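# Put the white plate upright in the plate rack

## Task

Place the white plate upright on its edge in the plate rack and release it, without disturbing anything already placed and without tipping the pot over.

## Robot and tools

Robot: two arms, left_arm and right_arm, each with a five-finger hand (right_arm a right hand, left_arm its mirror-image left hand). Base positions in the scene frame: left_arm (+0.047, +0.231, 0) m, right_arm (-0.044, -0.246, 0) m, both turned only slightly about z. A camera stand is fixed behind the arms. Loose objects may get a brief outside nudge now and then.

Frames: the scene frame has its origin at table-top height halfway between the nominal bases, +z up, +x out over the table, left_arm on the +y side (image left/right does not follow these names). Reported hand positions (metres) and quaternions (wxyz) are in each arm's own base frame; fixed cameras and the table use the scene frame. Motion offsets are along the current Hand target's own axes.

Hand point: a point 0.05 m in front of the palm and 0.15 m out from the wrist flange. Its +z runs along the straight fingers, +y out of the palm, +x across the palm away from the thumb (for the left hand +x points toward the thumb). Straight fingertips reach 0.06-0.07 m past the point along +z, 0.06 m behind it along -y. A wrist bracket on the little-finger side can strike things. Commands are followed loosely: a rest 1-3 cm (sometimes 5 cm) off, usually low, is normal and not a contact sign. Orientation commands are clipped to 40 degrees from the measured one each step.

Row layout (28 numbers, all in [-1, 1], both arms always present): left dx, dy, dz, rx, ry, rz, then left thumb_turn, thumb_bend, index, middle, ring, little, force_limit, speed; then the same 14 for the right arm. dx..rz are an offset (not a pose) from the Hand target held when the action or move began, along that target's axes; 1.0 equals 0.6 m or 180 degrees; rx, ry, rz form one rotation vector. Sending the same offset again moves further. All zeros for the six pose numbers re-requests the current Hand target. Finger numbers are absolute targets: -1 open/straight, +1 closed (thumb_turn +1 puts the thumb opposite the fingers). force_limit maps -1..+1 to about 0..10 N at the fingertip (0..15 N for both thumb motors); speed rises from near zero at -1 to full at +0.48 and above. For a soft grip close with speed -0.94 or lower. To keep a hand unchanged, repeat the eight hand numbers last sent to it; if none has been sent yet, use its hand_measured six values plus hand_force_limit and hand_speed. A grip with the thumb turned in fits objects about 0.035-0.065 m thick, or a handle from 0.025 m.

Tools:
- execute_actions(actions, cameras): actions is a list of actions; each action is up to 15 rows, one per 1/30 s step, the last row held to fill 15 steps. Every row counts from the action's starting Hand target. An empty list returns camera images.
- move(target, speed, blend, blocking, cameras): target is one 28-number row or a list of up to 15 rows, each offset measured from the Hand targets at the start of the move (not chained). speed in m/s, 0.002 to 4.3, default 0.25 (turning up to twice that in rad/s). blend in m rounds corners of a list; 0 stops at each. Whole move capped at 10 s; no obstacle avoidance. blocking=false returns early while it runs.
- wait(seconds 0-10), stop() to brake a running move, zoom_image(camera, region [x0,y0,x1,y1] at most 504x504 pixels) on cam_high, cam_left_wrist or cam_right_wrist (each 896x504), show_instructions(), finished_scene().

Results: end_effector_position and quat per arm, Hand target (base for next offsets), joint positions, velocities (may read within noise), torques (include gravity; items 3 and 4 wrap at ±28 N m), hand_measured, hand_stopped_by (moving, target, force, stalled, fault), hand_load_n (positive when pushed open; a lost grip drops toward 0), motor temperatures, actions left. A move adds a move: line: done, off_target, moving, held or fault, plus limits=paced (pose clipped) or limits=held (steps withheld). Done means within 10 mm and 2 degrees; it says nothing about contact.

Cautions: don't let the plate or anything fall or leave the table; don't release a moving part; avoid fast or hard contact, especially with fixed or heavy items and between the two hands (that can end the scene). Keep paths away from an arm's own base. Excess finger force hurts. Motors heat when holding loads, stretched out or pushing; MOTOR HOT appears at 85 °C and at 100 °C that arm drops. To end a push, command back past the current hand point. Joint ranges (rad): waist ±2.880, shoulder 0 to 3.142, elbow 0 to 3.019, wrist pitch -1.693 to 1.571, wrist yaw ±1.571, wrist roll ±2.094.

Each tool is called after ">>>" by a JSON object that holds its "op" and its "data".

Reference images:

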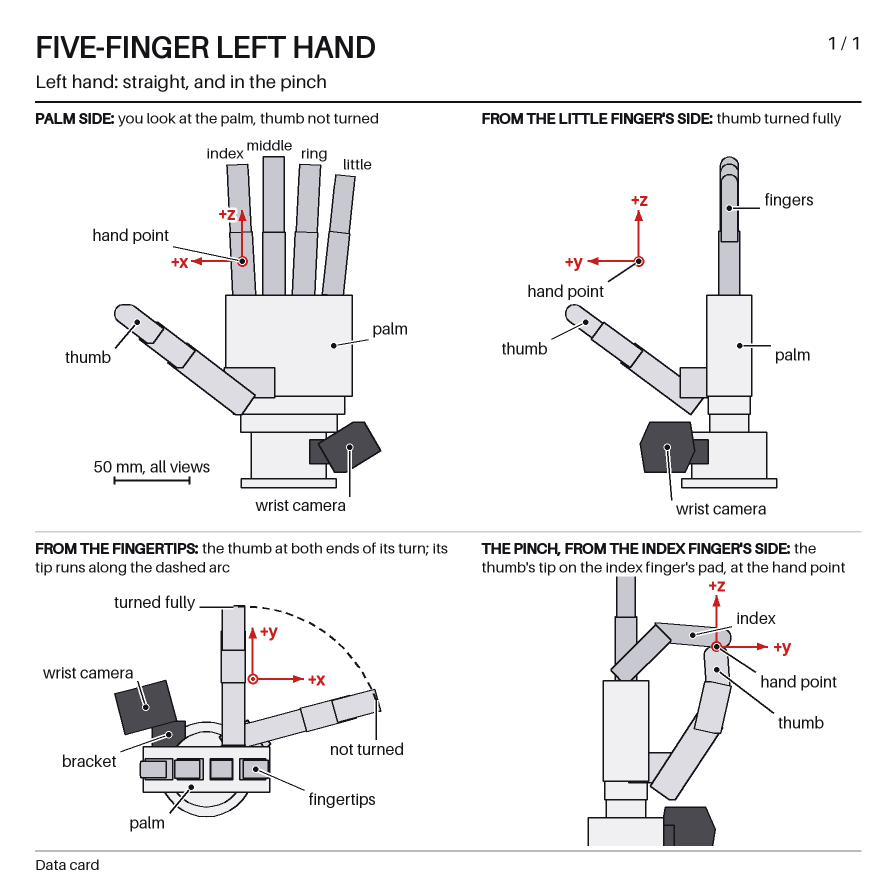

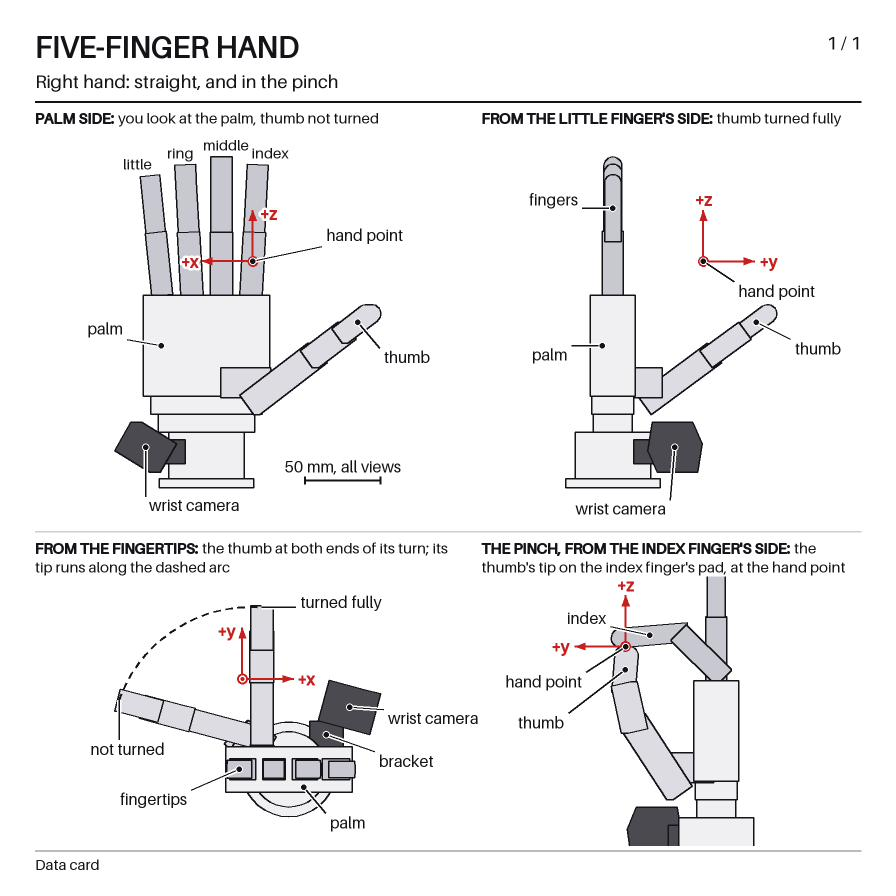

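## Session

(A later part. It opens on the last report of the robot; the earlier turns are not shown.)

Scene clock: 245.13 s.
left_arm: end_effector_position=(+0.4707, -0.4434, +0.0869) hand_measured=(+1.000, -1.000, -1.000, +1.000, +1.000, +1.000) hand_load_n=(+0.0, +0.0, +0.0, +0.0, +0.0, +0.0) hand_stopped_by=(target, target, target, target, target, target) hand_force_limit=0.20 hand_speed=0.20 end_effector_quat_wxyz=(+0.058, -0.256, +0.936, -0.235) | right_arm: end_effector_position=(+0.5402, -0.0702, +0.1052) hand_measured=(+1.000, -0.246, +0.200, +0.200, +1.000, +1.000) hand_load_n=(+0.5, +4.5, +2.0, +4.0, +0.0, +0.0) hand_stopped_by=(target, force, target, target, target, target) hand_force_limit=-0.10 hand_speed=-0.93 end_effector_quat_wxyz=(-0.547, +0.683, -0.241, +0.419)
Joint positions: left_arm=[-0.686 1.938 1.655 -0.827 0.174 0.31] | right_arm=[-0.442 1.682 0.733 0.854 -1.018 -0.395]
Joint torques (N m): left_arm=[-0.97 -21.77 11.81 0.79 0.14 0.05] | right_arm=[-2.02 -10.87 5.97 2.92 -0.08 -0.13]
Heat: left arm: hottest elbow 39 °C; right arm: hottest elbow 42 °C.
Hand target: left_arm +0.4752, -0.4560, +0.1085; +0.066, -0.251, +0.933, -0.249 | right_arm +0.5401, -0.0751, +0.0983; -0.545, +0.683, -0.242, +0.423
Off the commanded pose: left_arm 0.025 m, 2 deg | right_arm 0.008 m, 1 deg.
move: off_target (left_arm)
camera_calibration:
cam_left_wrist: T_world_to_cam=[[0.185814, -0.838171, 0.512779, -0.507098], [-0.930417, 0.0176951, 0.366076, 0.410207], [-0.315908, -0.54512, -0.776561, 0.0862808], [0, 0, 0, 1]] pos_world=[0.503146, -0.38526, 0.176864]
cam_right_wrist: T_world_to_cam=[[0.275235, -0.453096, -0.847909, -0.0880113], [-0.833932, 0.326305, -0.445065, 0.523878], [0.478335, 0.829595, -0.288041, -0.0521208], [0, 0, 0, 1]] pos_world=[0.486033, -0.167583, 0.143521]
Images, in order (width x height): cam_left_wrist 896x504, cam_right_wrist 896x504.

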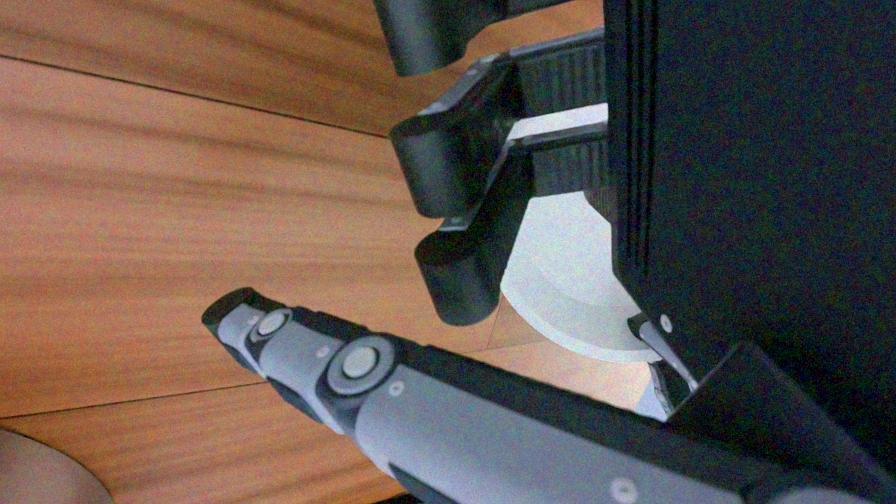

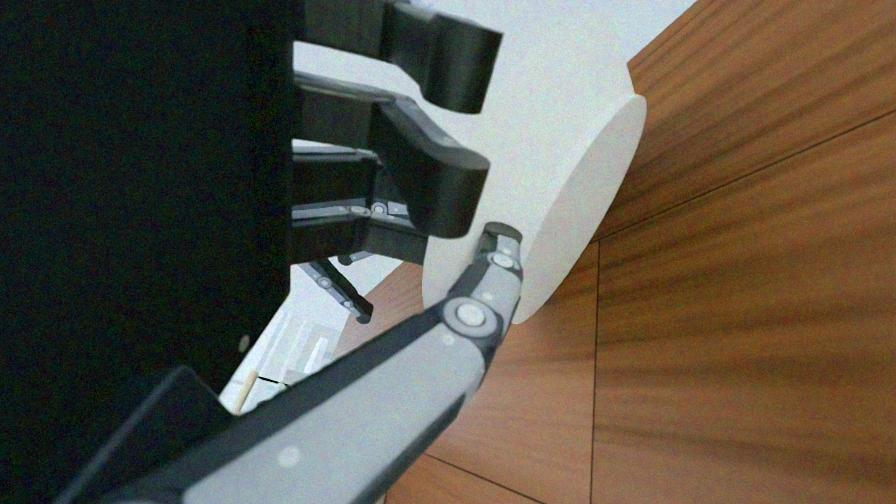

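>>> {"op": "move", "data": {"target": [[-0.0673,0.1163,-0.298,0,0,0,1,-1,-1,1,1,1,0.2,0.2, 0.0142,-0.07,0.02,-0.0752,-0.0226,-0.0281,1,0.32,0.2,0.2,1,1,-0.1,-0.93]], "speed": 0.12, "cameras": ["all"]}}

>>> {"op": "zoom_image", "data": {"camera": "cam_right_wrist", "region": [380, 0, 776, 360]}}

>>> {"op": "zoom_image", "data": {"camera": "cam_high", "region": [340, 20, 580, 200]}}

Scene clock: 253.13 s.
left_arm: end_effector_position=(+0.4362, -0.3140, +0.2258) hand_measured=(+1.000, -1.000, -1.000, +1.000, +1.000, +1.000) hand_load_n=(+0.0, +0.0, -0.5, +0.0, +0.0, +0.0) hand_stopped_by=(target, target, target, target, target, target) hand_force_limit=0.20 hand_speed=0.20 end_effector_quat_wxyz=(+0.066, -0.252, +0.932, -0.251) | right_arm: end_effector_position=(+0.5293, -0.0594, +0.1088) hand_measured=(+1.000, -0.248, +0.200, +0.200, +1.000, +1.000) hand_load_n=(+0.5, +6.5, +1.5, +3.5, +0.0, +0.0) hand_stopped_by=(target, force, target, target, target, target) hand_force_limit=-0.10 hand_speed=-0.93 end_effector_quat_wxyz=(-0.453, +0.770, -0.264, +0.365)
Joint positions: left_arm=[-0.53 1.588 1.541 -1.057 0.252 0.452] | right_arm=[-0.367 1.504 0.821 0.164 -0.86 -0.757]
Joint torques (N m): left_arm=[1.2 -15.91 8.69 0.77 0.32 0.21] | right_arm=[-0.73 -13.27 12.01 1.47 -0.16 -0.19]
Heat: left arm: hottest elbow 40 °C; right arm: hottest elbow 42 °C.
Hand target: left_arm +0.4353, -0.3063, +0.2286; +0.066, -0.251, +0.933, -0.249 | right_arm +0.5492, -0.0631, +0.1403; -0.450, +0.767, -0.240, +0.390
Off the commanded pose: left_arm 0.008 m, 0 deg | right_arm 0.037 m, 4 deg.
move: off_target (right_arm)
camera_calibration:
cam_left_wrist: T_world_to_cam=[[0.169943, -0.824473, 0.539781, -0.458338], [-0.93954, 0.0296894, 0.341149, 0.338343], [-0.297294, -0.565122, -0.76958, 0.237753], [0, 0, 0, 1]] pos_world=[0.46646, -0.253573, 0.314947]
cam_right_wrist: T_world_to_cam=[[0.0918029, -0.603215, -0.792278, 0.00513472], [-0.913362, 0.26593, -0.308304, 0.536366], [0.396664, 0.751939, -0.526541, 0.00977815], [0, 0, 0, 1]] pos_world=[0.485546, -0.146891, 0.17458]

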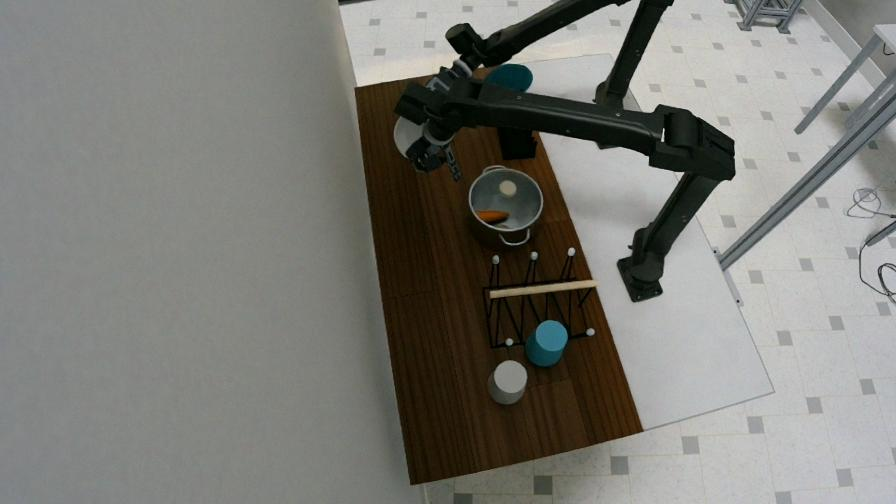

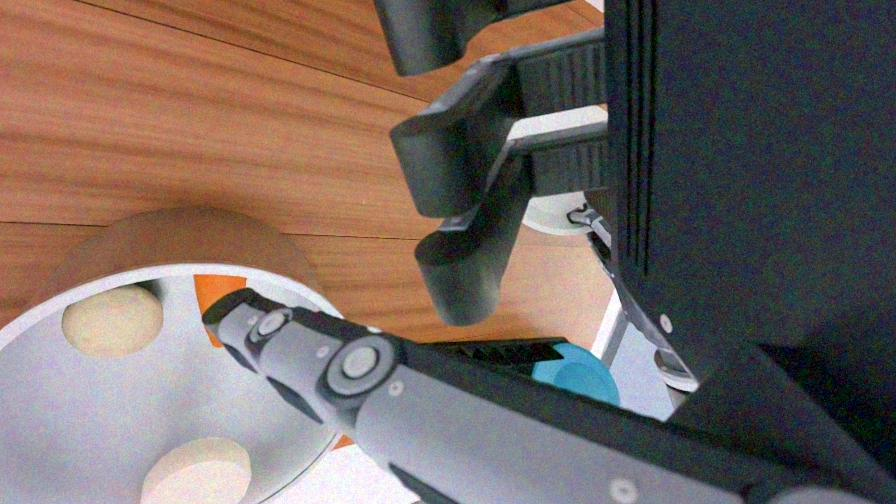

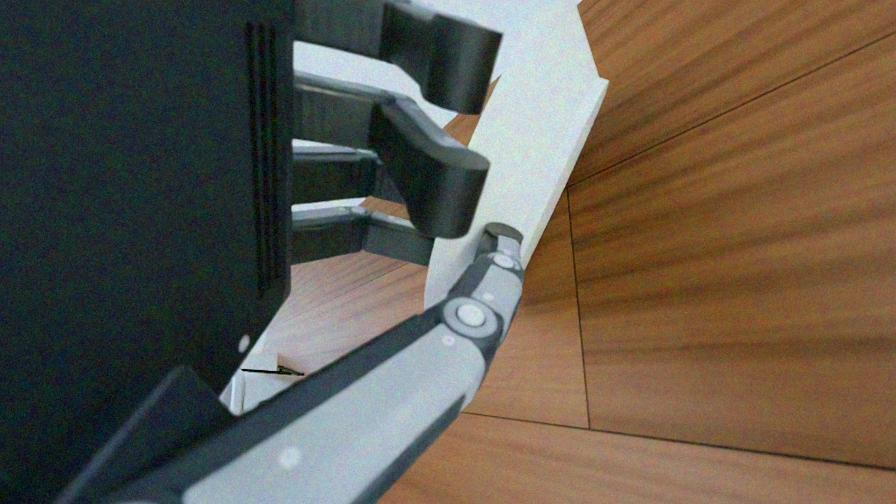

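Scaled by 1.273 from the camera's 896x504 image, which has a finer 1280x720 frame.

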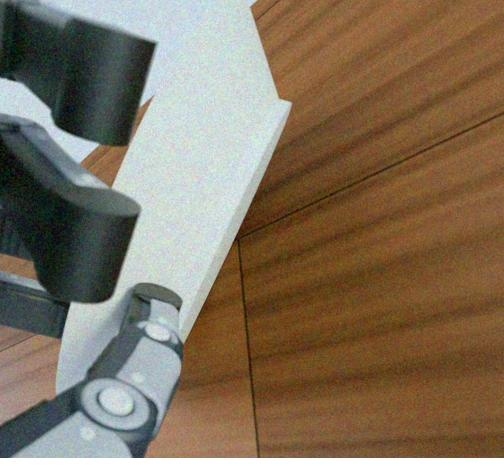

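Scaled by 2.100 from the camera's 896x504 image, which has a finer 1280x720 frame.

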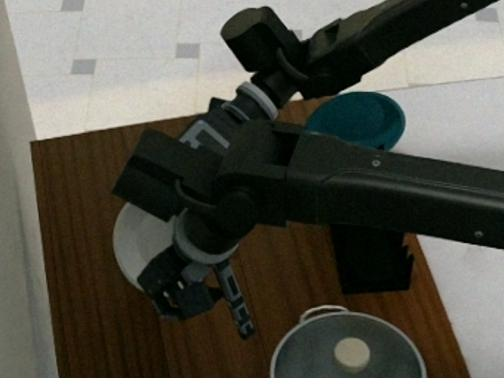

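>>> {"op": "move", "data": {"target": [[0,0,0,0,0,0,1,-1,-1,1,1,1,0.2,0.2, 0.0202,-0.0728,-0.0406,0,0,0,1,0.32,0.2,0.2,1,1,-0.1,-0.93]], "speed": 0.1, "cameras": ["all"]}}

>>> {"op": "zoom_image", "data": {"camera": "cam_high", "region": [340, 20, 580, 200]}}

Scene clock: 255.57 s.
left_arm: end_effector_position=(+0.4362, -0.3140, +0.2258) hand_measured=(+1.000, -1.000, -1.000, +1.000, +1.000, +1.000) hand_load_n=(+0.0, +0.0, +0.0, +0.0, +0.0, +0.0) hand_stopped_by=(target, target, target, target, target, target) hand_force_limit=0.20 hand_speed=0.20 end_effector_quat_wxyz=(+0.066, -0.252, +0.932, -0.251) | right_arm: end_effector_position=(+0.5182, -0.0555, +0.1528) hand_measured=(+1.000, -0.246, +0.200, +0.200, +1.000, +1.000) hand_load_n=(+0.0, +2.5, +2.5, +6.0, +0.0, +0.0) hand_stopped_by=(target, force, target, target, target, target) hand_force_limit=-0.10 hand_speed=-0.93 end_effector_quat_wxyz=(-0.452, +0.772, -0.265, +0.360)
Joint positions: left_arm=[-0.53 1.588 1.541 -1.057 0.252 0.452] | right_arm=[-0.367 1.399 0.857 0.007 -0.86 -0.765]
Joint torques (N m): left_arm=[1.03 -16.73 8.69 0.76 0.32 0.21] | right_arm=[-1.14 -12.16 13.31 1.52 -0.5 -0.17]
Heat: left arm: hottest elbow 40 °C; right arm: hottest elbow 42 °C.
Hand target: left_arm +0.4353, -0.3063, +0.2286; +0.066, -0.251, +0.933, -0.249 | right_arm +0.5372, -0.0631, +0.1903; -0.450, +0.767, -0.240, +0.390
Off the commanded pose: left_arm 0.008 m, 0 deg | right_arm 0.043 m, 4 deg.
move: off_target (right_arm)
camera_calibration:
cam_left_wrist: T_world_to_cam=[[0.169564, -0.824553, 0.539779, -0.45818], [-0.939581, 0.0300158, 0.341009, 0.338489], [-0.297381, -0.564989, -0.769644, 0.237848], [0, 0, 0, 1]] pos_world=[0.46646, -0.253573, 0.314946]
cam_right_wrist: T_world_to_cam=[[0.0845396, -0.603235, -0.793071, 0.0471621], [-0.917366, 0.263576, -0.298274, 0.539207], [0.388964, 0.752752, -0.531104, 0.0390844], [0, 0, 0, 1]] pos_world=[0.47546, -0.143093, 0.218992]

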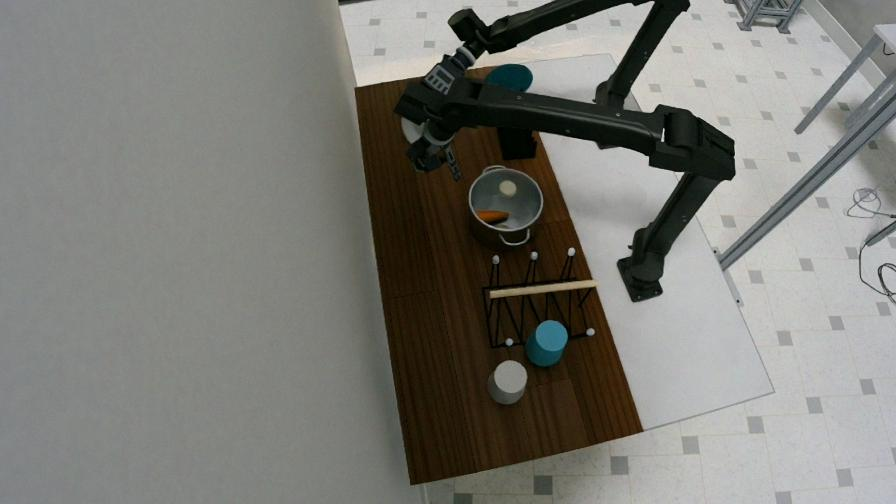

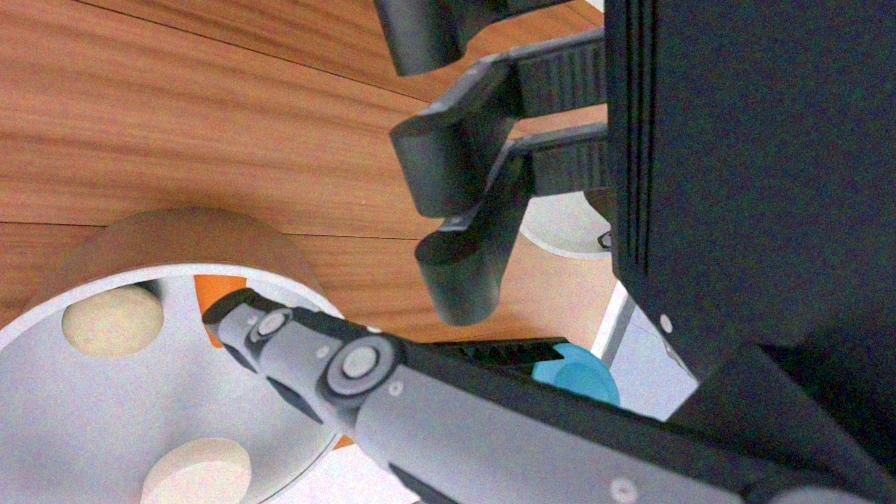

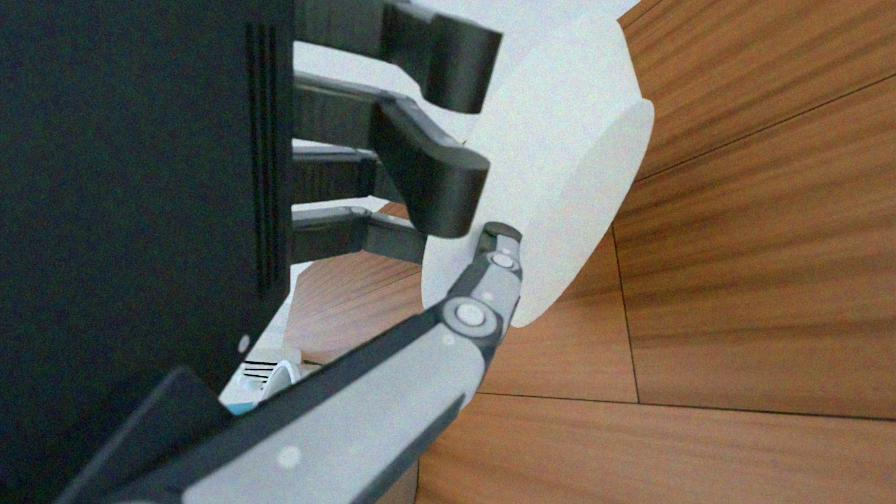

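Scaled by 2.100 from the camera's 896x504 image, which has a finer 1280x720 frame.

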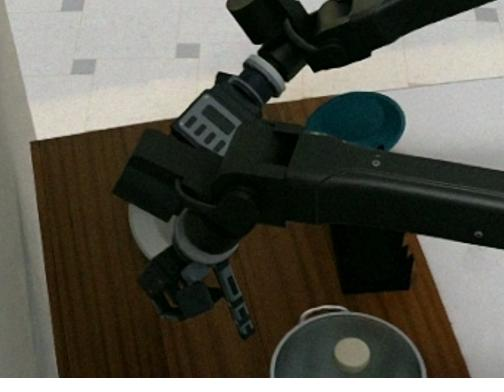

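>>> {"op": "move", "data": {"target": [[0,0,0,0,0,0,-1,-1,-1,1,1,1,0.2,0.2, 0,0,0,0,0,0,1,0.35,0.2,0.2,1,1,-0.05,-0.93],[0,0,0,0,0,0,-1,-1,-1,1,1,1,0.2,0.2, 0.0267,-0.1427,-0.1082,-0.0533,-0.1668,-0.0081,1,0.35,0.2,0.2,1,1,-0.05,-0.93]], "speed": 0.12, "cameras": ["all"]}}

>>> {"op": "zoom_image", "data": {"camera": "cam_high", "region": [340, 20, 580, 200]}}

Scene clock: 266.27 s.
left_arm: end_effector_position=(+0.4363, -0.3139, +0.2257) hand_measured=(-1.000, -1.000, -1.000, +1.000, +1.000, +1.000) hand_load_n=(+0.0, +0.0, +0.0, +0.0, +0.0, +0.0) hand_stopped_by=(target, target, target, target, target, target) hand_force_limit=0.20 hand_speed=0.20 end_effector_quat_wxyz=(+0.066, -0.252, +0.932, -0.251) | right_arm: end_effector_position=(+0.4808, -0.0608, +0.2737) hand_measured=(+1.000, -0.234, +0.200, +0.200, +1.000, +1.000) hand_load_n=(+0.5, +8.0, +3.5, +5.5, +0.0, +0.0) hand_stopped_by=(target, force, target, target, target, target) hand_force_limit=-0.05 hand_speed=-0.93 end_effector_quat_wxyz=(-0.430, +0.878, -0.150, +0.148)
Joint positions: left_arm=[-0.53 1.588 1.541 -1.057 0.252 0.453] | right_arm=[-0.378 1.548 1.553 -1.41 -0.935 -1.526]
Joint torques (N m): left_arm=[0.26 -16.03 8.81 0.75 0.32 0.2] | right_arm=[-1.2 -12.22 13.89 0.1 -0.63 -0.11]
Heat: left arm: hottest elbow 40 °C; right arm: hottest elbow 43 °C.
Hand target: left_arm +0.4353, -0.3063, +0.2285; +0.066, -0.251, +0.933, -0.249 | right_arm +0.4950, -0.0660, +0.2903; -0.427, +0.879, -0.137, +0.163
Off the commanded pose: left_arm 0.008 m, 0 deg | right_arm 0.023 m, 2 deg.
move: off_target (right_arm)
camera_calibration:
cam_left_wrist: T_world_to_cam=[[0.1688, -0.824796, 0.539647, -0.45786], [-0.939682, 0.0305864, 0.340679, 0.338879], [-0.297496, -0.564603, -0.769883, 0.238104], [0, 0, 0, 1]] pos_world=[0.466561, -0.253572, 0.314946]
cam_right_wrist: T_world_to_cam=[[0.098765, -0.643453, -0.759087, 0.124388], [-0.987629, -0.156747, 0.00436879, 0.467788], [-0.121796, 0.749265, -0.650974, 0.400016], [0, 0, 0, 1]] pos_world=[0.498437, -0.146356, 0.352778]

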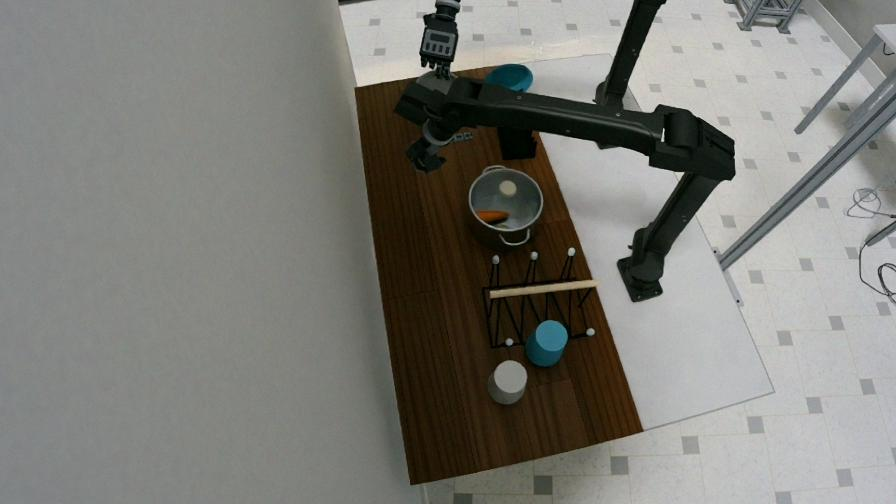

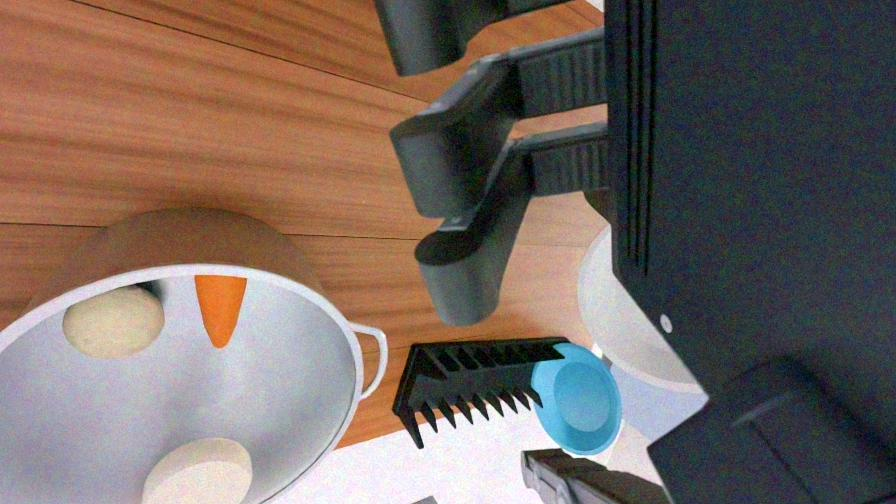

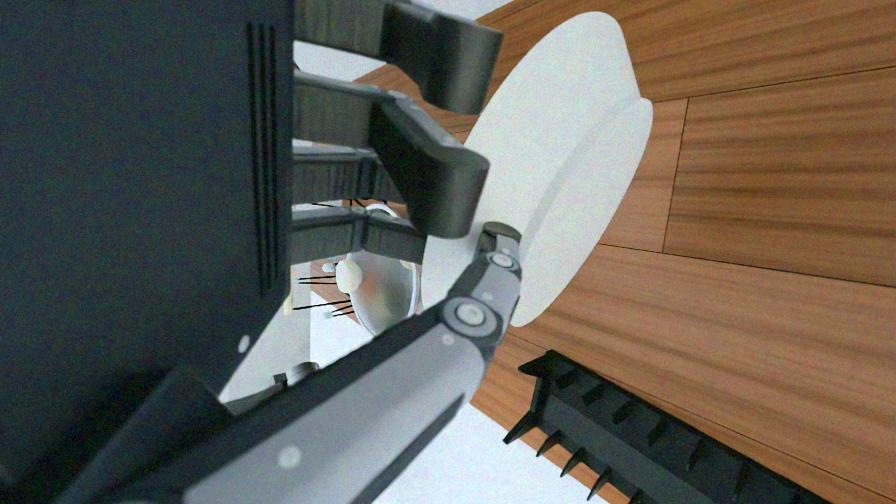

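Scaled by 2.100 from the camera's 896x504 image, which has a finer 1280x720 frame.

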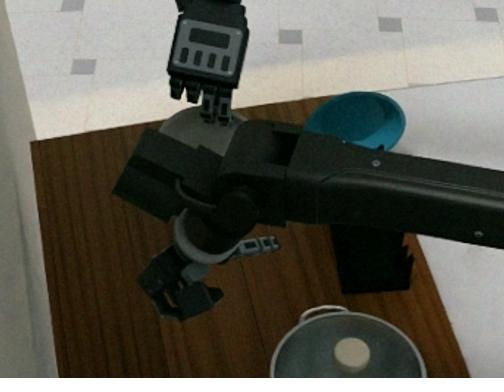

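>>> {"op": "wait", "data": {"seconds": 0, "cameras": ["all"]}}

Scene clock: 268.67 s.
left_arm: end_effector_position=(+0.4363, -0.3139, +0.2257) hand_measured=(-1.000, -1.000, -1.000, +1.000, +1.000, +1.000) hand_load_n=(+0.0, +0.0, +0.0, +0.0, +0.0, +0.0) hand_stopped_by=(target, target, target, target, target, target) hand_force_limit=0.20 hand_speed=0.20 end_effector_quat_wxyz=(+0.066, -0.252, +0.932, -0.251) | right_arm: end_effector_position=(+0.4808, -0.0609, +0.2737) hand_measured=(+1.000, -0.234, +0.200, +0.200, +1.000, +1.000) hand_load_n=(+0.0, +8.0, +3.0, +6.0, +0.0, +0.0) hand_stopped_by=(target, force, target, target, target, target) hand_force_limit=-0.05 hand_speed=-0.93 end_effector_quat_wxyz=(-0.430, +0.878, -0.150, +0.148)
Joint positions: left_arm=[-0.53 1.588 1.541 -1.057 0.252 0.453] | right_arm=[-0.378 1.548 1.553 -1.41 -0.935 -1.527]
Joint torques (N m): left_arm=[0.79 -16.15 8.75 0.79 0.33 0.24] | right_arm=[-1.2 -12.22 13.87 0.12 -0.62 -0.14]
Heat: left arm: hottest elbow 40 °C; right arm: hottest elbow 43 °C.
Hand target: left_arm +0.4353, -0.3063, +0.2285; +0.066, -0.251, +0.933, -0.249 | right_arm +0.4950, -0.0660, +0.2903; -0.427, +0.879, -0.137, +0.163
Off the commanded pose: left_arm 0.008 m, 0 deg | right_arm 0.023 m, 2 deg.
camera_calibration:
cam_left_wrist: T_world_to_cam=[[0.1688, -0.824796, 0.539647, -0.45786], [-0.939682, 0.0305864, 0.340679, 0.338879], [-0.297496, -0.564603, -0.769883, 0.238104], [0, 0, 0, 1]] pos_world=[0.466561, -0.253572, 0.314946]
cam_right_wrist: T_world_to_cam=[[0.0991531, -0.643555, -0.75895, 0.124132], [-0.987591, -0.156997, 0.00410221, 0.467826], [-0.121793, 0.749126, -0.651135, 0.400051], [0, 0, 0, 1]] pos_world=[0.498436, -0.146355, 0.352778]

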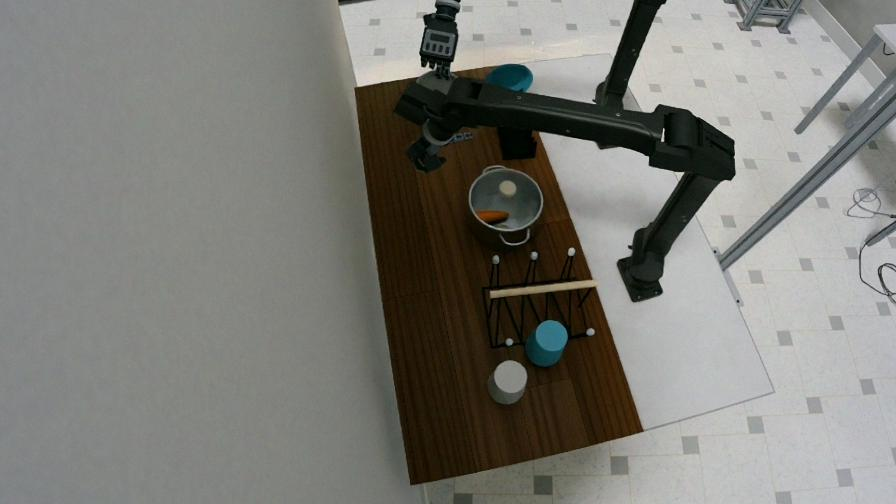

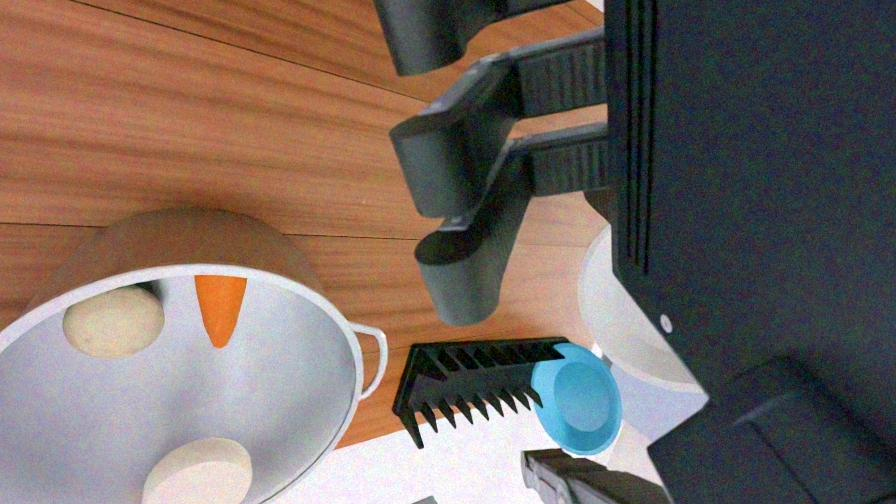

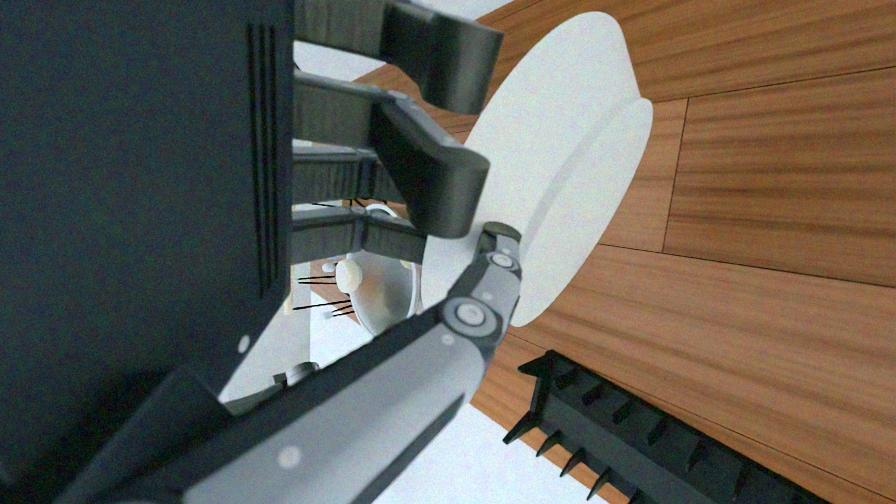

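>>> {"op": "zoom_image", "data": {"camera": "cam_left_wrist", "region": [380, 310, 640, 470]}}

>>> {"op": "zoom_image", "data": {"camera": "cam_right_wrist", "region": [480, 320, 800, 504]}}

Scaled by 1.938 from the camera's 896x504 image, which has a finer 1280x720 frame.

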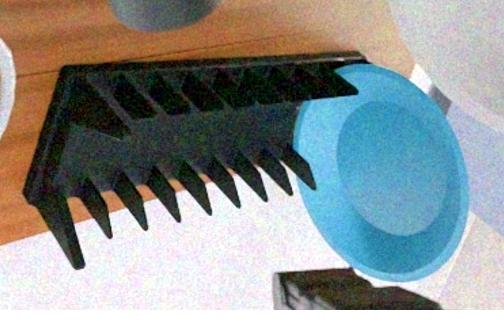

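Scaled by 1.575 from the camera's 896x504 image, which has a finer 1280x720 frame.

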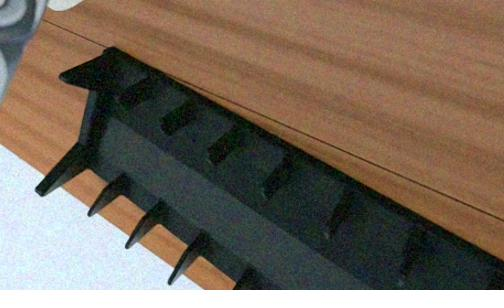

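>>> {"op": "move", "data": {"target": [0,0,0,0,0,0,-1,-1,-1,1,1,1,0.2,0.2,-0.3013,-0.0057,-0.0656,-0.0772,-0.0968,-0.0180,1,0.35,0.2,0.2,1,1,-0.05,-0.93], "speed": 0.12, "cameras": ["all"]}}

Scene clock: 279.77 s.
left_arm: end_effector_position=(+0.4363, -0.3139, +0.2257) hand_measured=(-1.000, -1.000, -1.000, +1.000, +1.000, +1.000) hand_load_n=(+0.0, +0.0, +0.0, +0.0, +0.0, +0.0) hand_stopped_by=(target, target, target, target, target, target) hand_force_limit=0.20 hand_speed=0.20 end_effector_quat_wxyz=(+0.066, -0.252, +0.932, -0.251) | right_arm: end_effector_position=(+0.3211, -0.0267, +0.2794) hand_measured=(+1.000, -0.234, +0.200, +0.200, +1.000, +1.000) hand_load_n=(+0.5, +8.5, +2.5, +4.5, +0.0, +0.0) hand_stopped_by=(target, force, target, target, target, target) hand_force_limit=-0.05 hand_speed=-0.93 end_effector_quat_wxyz=(-0.314, +0.944, -0.079, +0.058)
Joint positions: left_arm=[-0.53 1.588 1.541 -1.057 0.252 0.453] | right_arm=[-0.291 1.24 1.332 -1.683 -0.65 -1.701]
Joint torques (N m): left_arm=[0.91 -16.26 8.73 0.75 0.33 0.19] | right_arm=[-0.62 -9.64 8.66 -0.18 -0.34 0.08]
Heat: left arm: hottest elbow 41 °C; right arm: hottest elbow 45 °C.
Hand target: left_arm +0.4353, -0.3063, +0.2285; +0.066, -0.251, +0.933, -0.249 | right_arm +0.3152, -0.0229, +0.2854; -0.329, +0.942, -0.065, +0.023
Off the commanded pose: left_arm 0.008 m, 0 deg | right_arm 0.009 m, 5 deg.
joint sent to its limit (right arm) — joint 4 (wrist pitch), lower limit. The joint targets are off in orientation, not in position.
move: off_target (right_arm)
camera_calibration:
cam_left_wrist: T_world_to_cam=[[0.1688, -0.824796, 0.539647, -0.45786], [-0.939682, 0.0305864, 0.340679, 0.338879], [-0.297496, -0.564603, -0.769883, 0.238104], [0, 0, 0, 1]] pos_world=[0.466561, -0.253572, 0.314946]
cam_right_wrist: T_world_to_cam=[[0.131885, -0.79635, -0.590282, 0.104543], [-0.926476, -0.310779, 0.212272, 0.23354], [-0.35249, 0.518887, -0.778786, 0.46238], [0, 0, 0, 1]] pos_world=[0.365566, -0.0840906, 0.372231]

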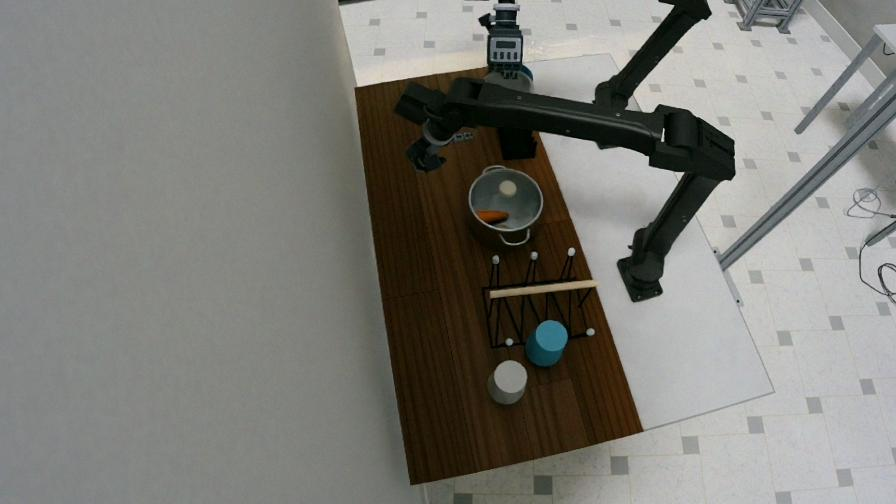

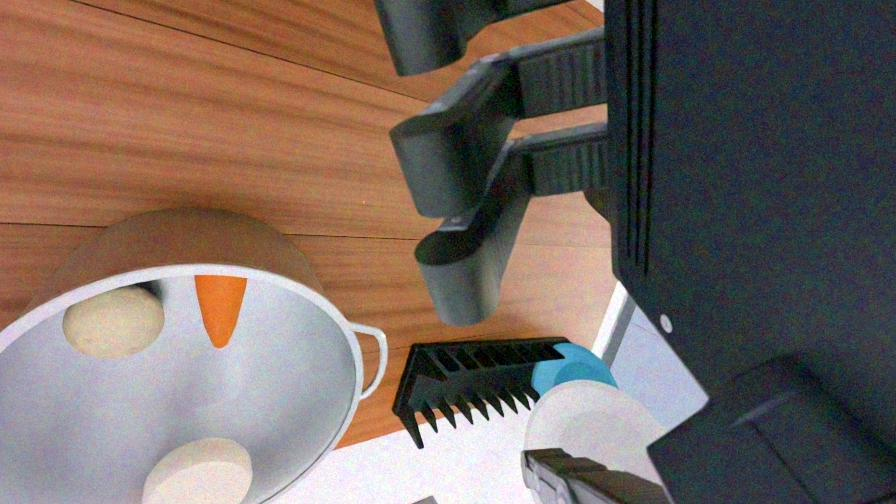

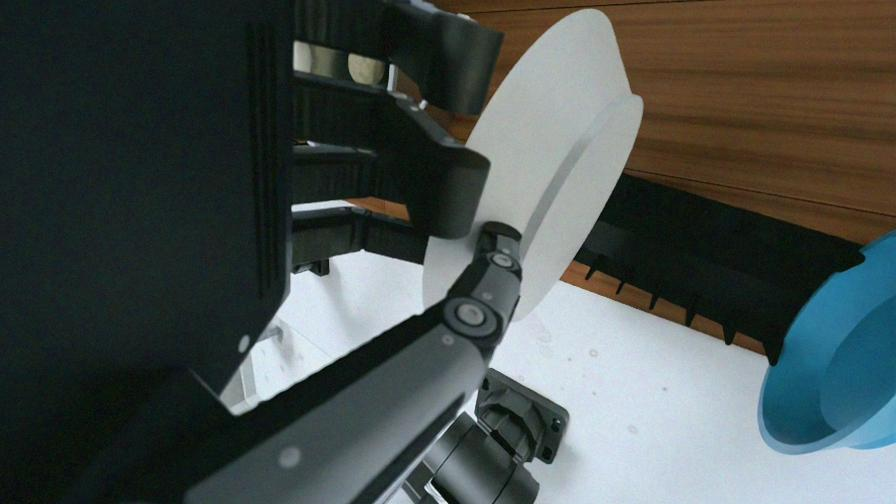

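>>> {"op": "zoom_image", "data": {"camera": "cam_right_wrist", "region": [500, 140, 896, 380]}}

>>> {"op": "zoom_image", "data": {"camera": "cam_left_wrist", "region": [380, 310, 680, 480]}}

>>> {"op": "zoom_image", "data": {"camera": "cam_high", "region": [440, 20, 580, 180]}}

Scaled by 1.273 from the camera's 896x504 image, which has a finer 1280x720 frame.

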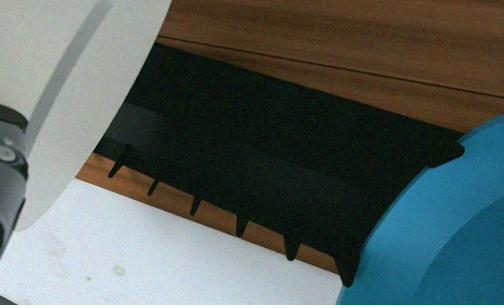

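Scaled by 1.680 from the camera's 896x504 image, which has a finer 1280x720 frame.

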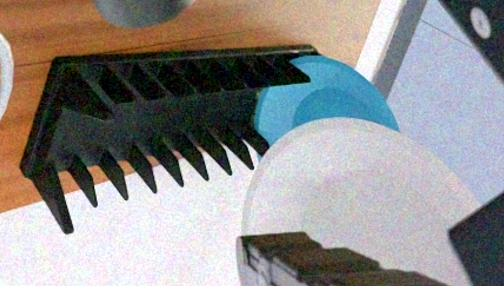

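Scaled by 3.150 from the camera's 896x504 image, which has a finer 1280x720 frame.

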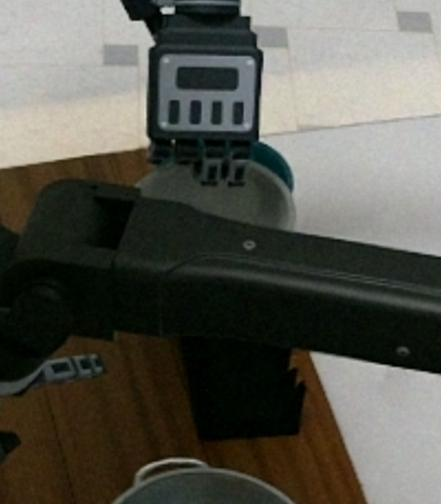

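>>> {"op": "zoom_image", "data": {"camera": "cam_right_wrist", "region": [400, 0, 680, 350]}}

Scaled by 1.440 from the camera's 896x504 image, which has a finer 1280x720 frame.

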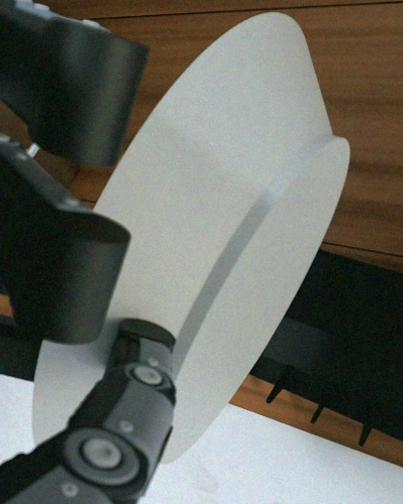

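>>> {"op": "move", "data": {"target": [0,0,0,0,0,0,-1,-1,-1,1,1,1,0.2,0.2,-0.0657,0.0292,0.0385,0,0,0,1,0.35,0.2,0.2,1,1,-0.05,-0.93], "speed": 0.1, "cameras": ["cam_left_wrist","cam_right_wrist"]}}

Scene clock: 293.17 s.
left_arm: end_effector_position=(+0.4363, -0.3139, +0.2257) hand_measured=(-1.000, -1.000, -1.000, +1.000, +1.000, +1.000) hand_load_n=(+0.0, +0.0, +0.0, +0.5, +0.0, +0.0) hand_stopped_by=(target, target, target, target, target, target) hand_force_limit=0.20 hand_speed=0.20 end_effector_quat_wxyz=(+0.066, -0.252, +0.932, -0.251) | right_arm: end_effector_position=(+0.2815, -0.0155, +0.2509) hand_measured=(+1.000, -0.234, +0.200, +0.200, +1.000, +1.000) hand_load_n=(+0.5, +8.5, +2.5, +4.5, +0.0, +0.5) hand_stopped_by=(target, force, target, target, target, target) hand_force_limit=-0.05 hand_speed=-0.93 end_effector_quat_wxyz=(-0.320, +0.944, -0.074, +0.033)
Joint positions: left_arm=[-0.53 1.588 1.541 -1.057 0.252 0.453] | right_arm=[-0.291 1.167 1.194 -1.683 -0.65 -1.734]
Joint torques (N m): left_arm=[0.67 -15.85 8.85 0.96 0.32 0.19] | right_arm=[-1.96 -8.7 8.47 -0.31 -0.48 -0.13]
Heat: left arm: hottest elbow 41 °C; right arm: hottest elbow 44 °C.
Hand target: left_arm +0.4353, -0.3063, +0.2285; +0.066, -0.251, +0.933, -0.249 | right_arm +0.2763, -0.0168, +0.2565; -0.329, +0.942, -0.065, +0.023
Off the commanded pose: left_arm 0.008 m, 0 deg | right_arm 0.008 m, 2 deg.
joint sent to its limit (right arm) — joint 4 (wrist pitch), lower limit. The joint targets still meet the commanded pose.
move: done
camera_calibration:
cam_left_wrist: T_world_to_cam=[[0.1688, -0.824796, 0.539647, -0.45786], [-0.939682, 0.0305864, 0.340679, 0.338879], [-0.297496, -0.564603, -0.769883, 0.238104], [0, 0, 0, 1]] pos_world=[0.466561, -0.253572, 0.314946]
cam_right_wrist: T_world_to_cam=[[0.127557, -0.784314, -0.607108, 0.107605], [-0.907866, -0.33881, 0.246956, 0.191952], [-0.399385, 0.519672, -0.75527, 0.427664], [0, 0, 0, 1]] pos_world=[0.331344, -0.0728137, 0.340926]
Images, in order (width x height): cam_left_wrist 896x504, cam_right_wrist 896x504.

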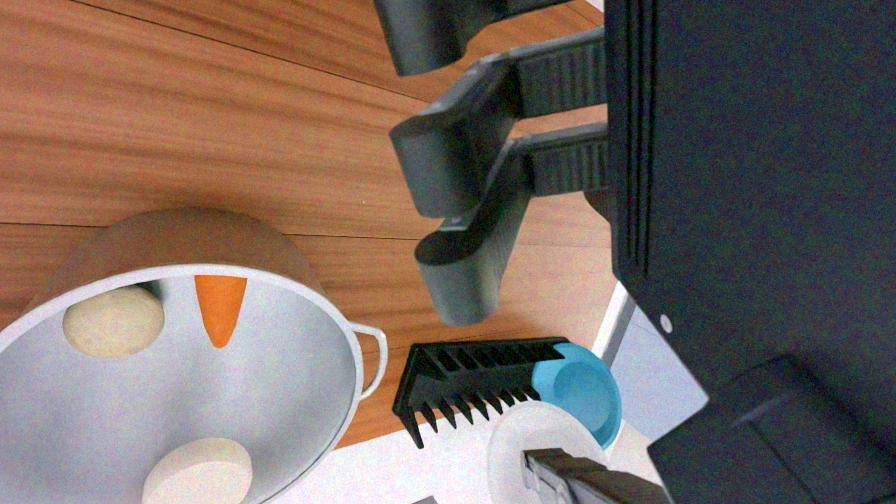

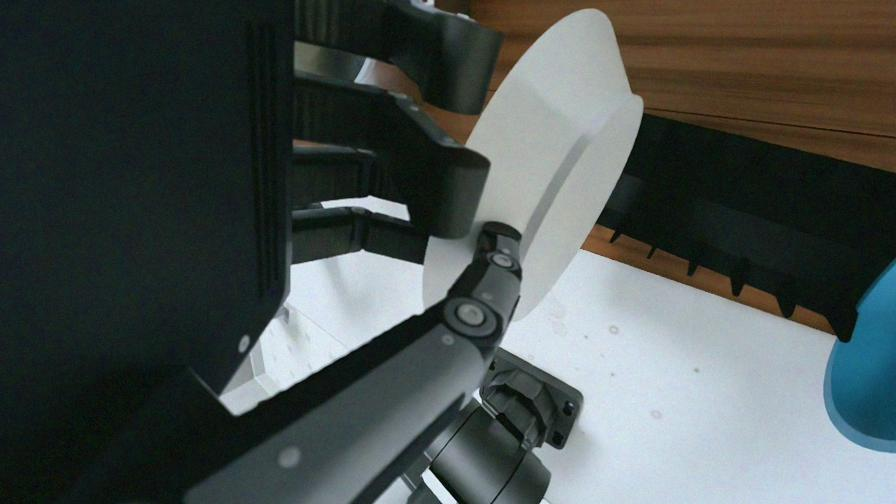

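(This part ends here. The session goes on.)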